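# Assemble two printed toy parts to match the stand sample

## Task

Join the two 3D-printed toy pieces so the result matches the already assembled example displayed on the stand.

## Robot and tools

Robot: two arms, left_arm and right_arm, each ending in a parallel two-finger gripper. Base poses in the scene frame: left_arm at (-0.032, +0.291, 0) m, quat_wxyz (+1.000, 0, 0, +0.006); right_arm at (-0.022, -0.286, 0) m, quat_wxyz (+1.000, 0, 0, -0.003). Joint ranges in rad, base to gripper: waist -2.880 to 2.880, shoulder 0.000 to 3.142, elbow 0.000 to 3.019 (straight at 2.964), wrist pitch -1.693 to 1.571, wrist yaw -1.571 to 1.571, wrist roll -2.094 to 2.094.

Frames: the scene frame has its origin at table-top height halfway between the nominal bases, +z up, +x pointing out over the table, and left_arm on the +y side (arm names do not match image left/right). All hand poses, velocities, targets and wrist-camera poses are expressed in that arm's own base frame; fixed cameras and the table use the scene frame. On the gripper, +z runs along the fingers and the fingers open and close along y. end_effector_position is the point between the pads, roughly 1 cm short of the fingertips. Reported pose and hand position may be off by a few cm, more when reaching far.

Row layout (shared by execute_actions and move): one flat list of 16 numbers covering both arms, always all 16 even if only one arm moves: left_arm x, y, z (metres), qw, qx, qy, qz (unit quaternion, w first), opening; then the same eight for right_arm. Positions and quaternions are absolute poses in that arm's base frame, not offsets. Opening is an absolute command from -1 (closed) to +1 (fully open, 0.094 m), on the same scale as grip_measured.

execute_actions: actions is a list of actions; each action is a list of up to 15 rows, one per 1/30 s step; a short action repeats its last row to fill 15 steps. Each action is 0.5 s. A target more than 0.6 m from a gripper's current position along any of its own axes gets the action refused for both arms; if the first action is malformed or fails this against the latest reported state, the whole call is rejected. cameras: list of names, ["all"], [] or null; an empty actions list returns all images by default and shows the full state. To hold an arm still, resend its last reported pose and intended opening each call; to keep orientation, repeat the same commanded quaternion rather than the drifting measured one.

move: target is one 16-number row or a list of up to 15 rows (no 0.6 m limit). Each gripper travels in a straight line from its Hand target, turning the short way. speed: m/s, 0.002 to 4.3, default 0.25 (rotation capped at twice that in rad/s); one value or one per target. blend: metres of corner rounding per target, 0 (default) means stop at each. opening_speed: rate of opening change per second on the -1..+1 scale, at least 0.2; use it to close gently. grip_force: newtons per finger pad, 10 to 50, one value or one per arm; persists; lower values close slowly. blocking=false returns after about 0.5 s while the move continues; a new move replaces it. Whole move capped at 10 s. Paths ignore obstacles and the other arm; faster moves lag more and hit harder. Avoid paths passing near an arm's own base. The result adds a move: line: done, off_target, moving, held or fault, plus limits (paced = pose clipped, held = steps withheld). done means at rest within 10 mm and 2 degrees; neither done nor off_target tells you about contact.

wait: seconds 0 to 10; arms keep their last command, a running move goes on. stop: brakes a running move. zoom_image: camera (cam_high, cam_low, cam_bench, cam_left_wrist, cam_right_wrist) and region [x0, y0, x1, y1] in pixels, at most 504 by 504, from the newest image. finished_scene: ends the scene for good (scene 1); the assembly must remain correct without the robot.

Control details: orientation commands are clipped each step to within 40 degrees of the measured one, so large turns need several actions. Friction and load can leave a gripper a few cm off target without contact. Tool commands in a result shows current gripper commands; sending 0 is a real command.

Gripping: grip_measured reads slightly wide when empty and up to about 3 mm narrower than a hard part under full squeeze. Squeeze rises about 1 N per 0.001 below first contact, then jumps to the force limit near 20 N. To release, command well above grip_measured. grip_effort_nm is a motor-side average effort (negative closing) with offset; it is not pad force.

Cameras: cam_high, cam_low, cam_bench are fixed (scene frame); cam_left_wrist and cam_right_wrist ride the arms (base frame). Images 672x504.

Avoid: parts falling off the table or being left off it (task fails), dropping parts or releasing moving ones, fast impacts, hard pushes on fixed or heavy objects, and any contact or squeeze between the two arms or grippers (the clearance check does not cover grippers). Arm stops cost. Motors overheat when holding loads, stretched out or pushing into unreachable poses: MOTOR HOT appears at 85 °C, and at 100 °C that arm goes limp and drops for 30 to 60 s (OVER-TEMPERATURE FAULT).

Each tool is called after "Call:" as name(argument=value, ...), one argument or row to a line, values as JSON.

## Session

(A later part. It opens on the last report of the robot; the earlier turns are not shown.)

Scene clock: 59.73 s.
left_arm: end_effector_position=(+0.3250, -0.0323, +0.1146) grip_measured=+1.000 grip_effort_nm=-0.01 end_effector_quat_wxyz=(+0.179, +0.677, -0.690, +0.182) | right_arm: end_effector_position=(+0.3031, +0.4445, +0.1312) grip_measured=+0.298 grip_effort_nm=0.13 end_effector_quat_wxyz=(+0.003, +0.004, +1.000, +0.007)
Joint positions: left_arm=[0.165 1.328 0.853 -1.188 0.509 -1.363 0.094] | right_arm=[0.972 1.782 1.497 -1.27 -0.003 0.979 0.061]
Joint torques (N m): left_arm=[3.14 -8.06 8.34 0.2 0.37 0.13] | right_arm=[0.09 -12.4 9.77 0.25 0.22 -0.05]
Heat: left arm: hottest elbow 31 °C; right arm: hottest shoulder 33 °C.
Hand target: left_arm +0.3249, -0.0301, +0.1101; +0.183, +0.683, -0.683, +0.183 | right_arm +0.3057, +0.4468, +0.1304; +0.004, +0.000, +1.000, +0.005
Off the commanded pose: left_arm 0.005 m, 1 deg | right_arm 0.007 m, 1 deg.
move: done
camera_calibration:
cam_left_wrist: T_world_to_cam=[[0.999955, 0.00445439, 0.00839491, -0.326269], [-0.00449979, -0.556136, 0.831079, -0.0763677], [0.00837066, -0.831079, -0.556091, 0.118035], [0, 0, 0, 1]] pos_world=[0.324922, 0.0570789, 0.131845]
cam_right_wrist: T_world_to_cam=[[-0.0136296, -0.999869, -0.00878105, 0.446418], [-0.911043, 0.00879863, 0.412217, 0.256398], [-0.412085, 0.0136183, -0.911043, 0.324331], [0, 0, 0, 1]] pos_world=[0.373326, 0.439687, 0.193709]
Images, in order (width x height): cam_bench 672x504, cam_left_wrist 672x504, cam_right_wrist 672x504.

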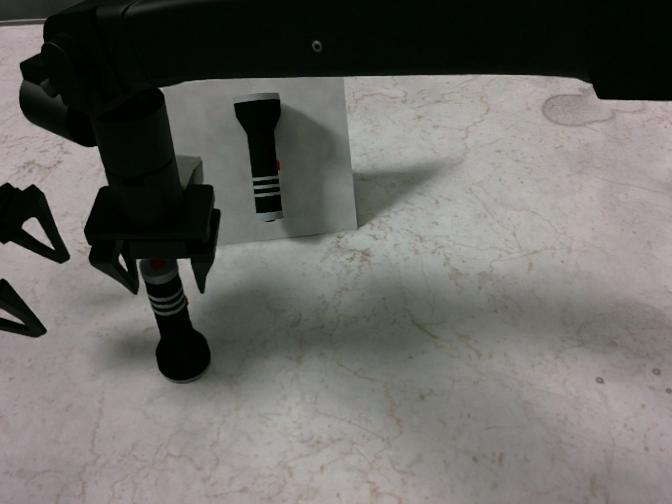

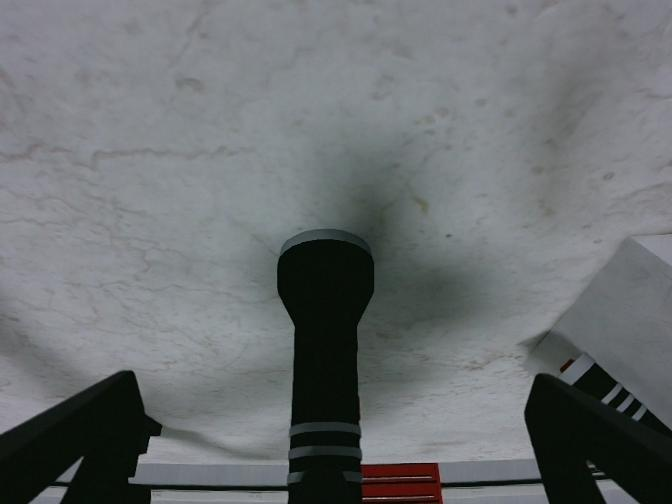

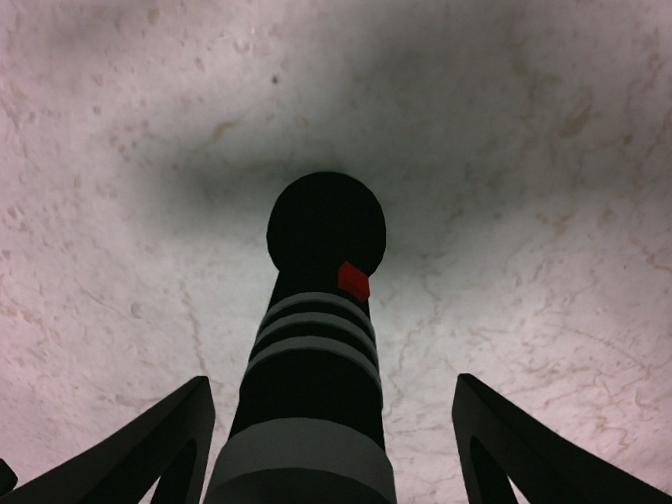

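Call:
move(
  target=[
    [0.325,-0.03,0.11,-0.183,-0.683,0.683,-0.183,1,0.3075,0.4495,0.132,0.008,0,1,0.011,0.8],
    [0.325,-0.03,0.11,-0.183,-0.683,0.683,-0.183,1,0.3085,0.4555,0.25,0.01,0,1,0.015,0.8],
  ],
  speed=0.12,
  opening_speed=1.0,
  cameras=["cam_bench","cam_right_wrist","cam_left_wrist"],
)

Call:
zoom_image(
  camera="cam_left_wrist",
  region=[250, 220, 390, 500],
)

Scene clock: 63.07 s.
left_arm: end_effector_position=(+0.3250, -0.0323, +0.1146) grip_measured=+1.000 grip_effort_nm=-0.01 end_effector_quat_wxyz=(+0.179, +0.677, -0.690, +0.182) | right_arm: end_effector_position=(+0.3039, +0.4456, +0.2247) grip_measured=+0.798 grip_effort_nm=0.13 end_effector_quat_wxyz=(-0.005, +0.004, +1.000, -0.005)
Joint positions: left_arm=[0.165 1.328 0.853 -1.188 0.509 -1.363 0.094] | right_arm=[0.972 1.765 1.722 -1.543 -0.003 0.979 0.084]
Joint torques (N m): left_arm=[3.19 -7.77 8.32 0.14 0.37 0.11] | right_arm=[0.38 -13.8 13.48 -0.01 0.18 0]
Heat: left arm: hottest elbow 31 °C; right arm: hottest shoulder 33 °C.
Hand target: left_arm +0.3249, -0.0301, +0.1101; +0.183, +0.683, -0.683, +0.183 | right_arm +0.3088, +0.4561, +0.2494; +0.010, +0.000, +1.000, +0.015
Off the commanded pose: left_arm 0.005 m, 1 deg | right_arm 0.028 m, 3 deg.
move: off_target (right_arm)
camera_calibration:
cam_left_wrist: T_world_to_cam=[[0.999955, 0.00445439, 0.00839491, -0.326269], [-0.00449979, -0.556136, 0.831079, -0.0763677], [0.00837066, -0.831079, -0.556091, 0.118035], [0, 0, 0, 1]] pos_world=[0.324922, 0.0570789, 0.131845]
cam_right_wrist: T_world_to_cam=[[-0.0135918, -0.999766, 0.0168271, 0.442585], [-0.903796, 0.0194827, 0.42752, 0.20819], [-0.427748, -0.00939754, -0.903849, 0.423365], [0, 0, 0, 1]] pos_world=[0.37527, 0.442404, 0.286205]
Images, in order (width x height): cam_bench 672x504, cam_left_wrist 672x504, cam_right_wrist 672x504.

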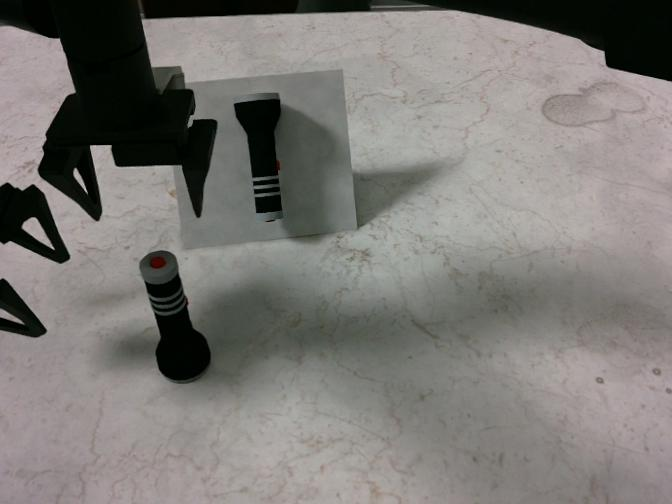

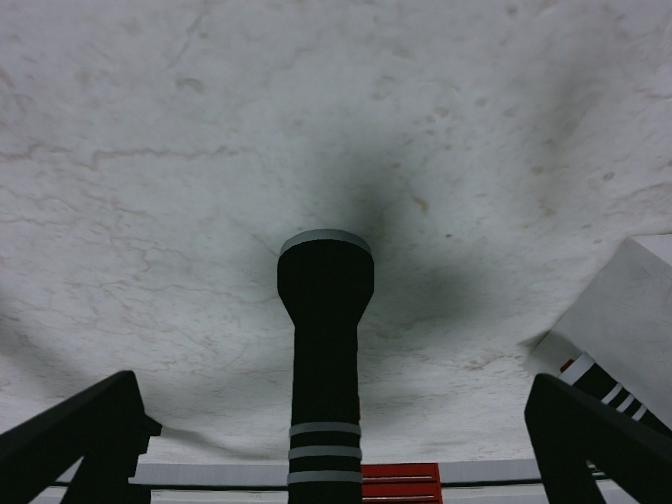

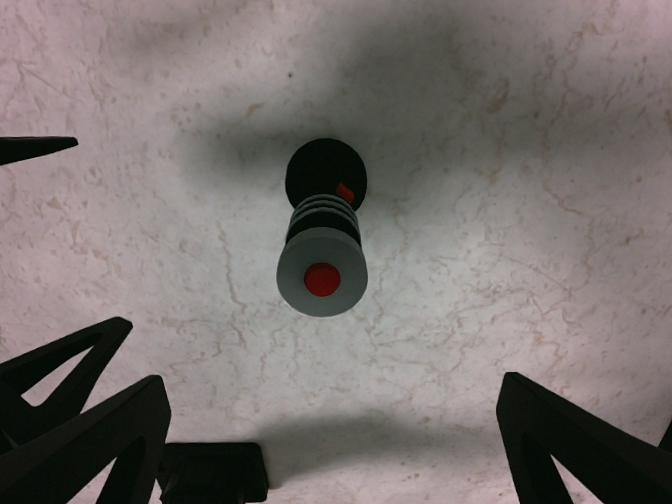

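Scaled by 1.800.

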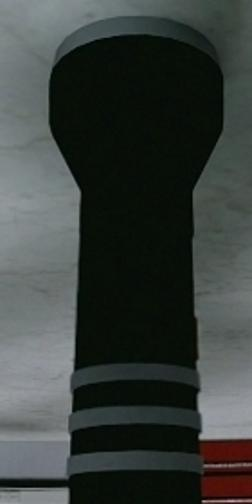

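Call:
finished_scene(
)

The scene is finished: the task was done.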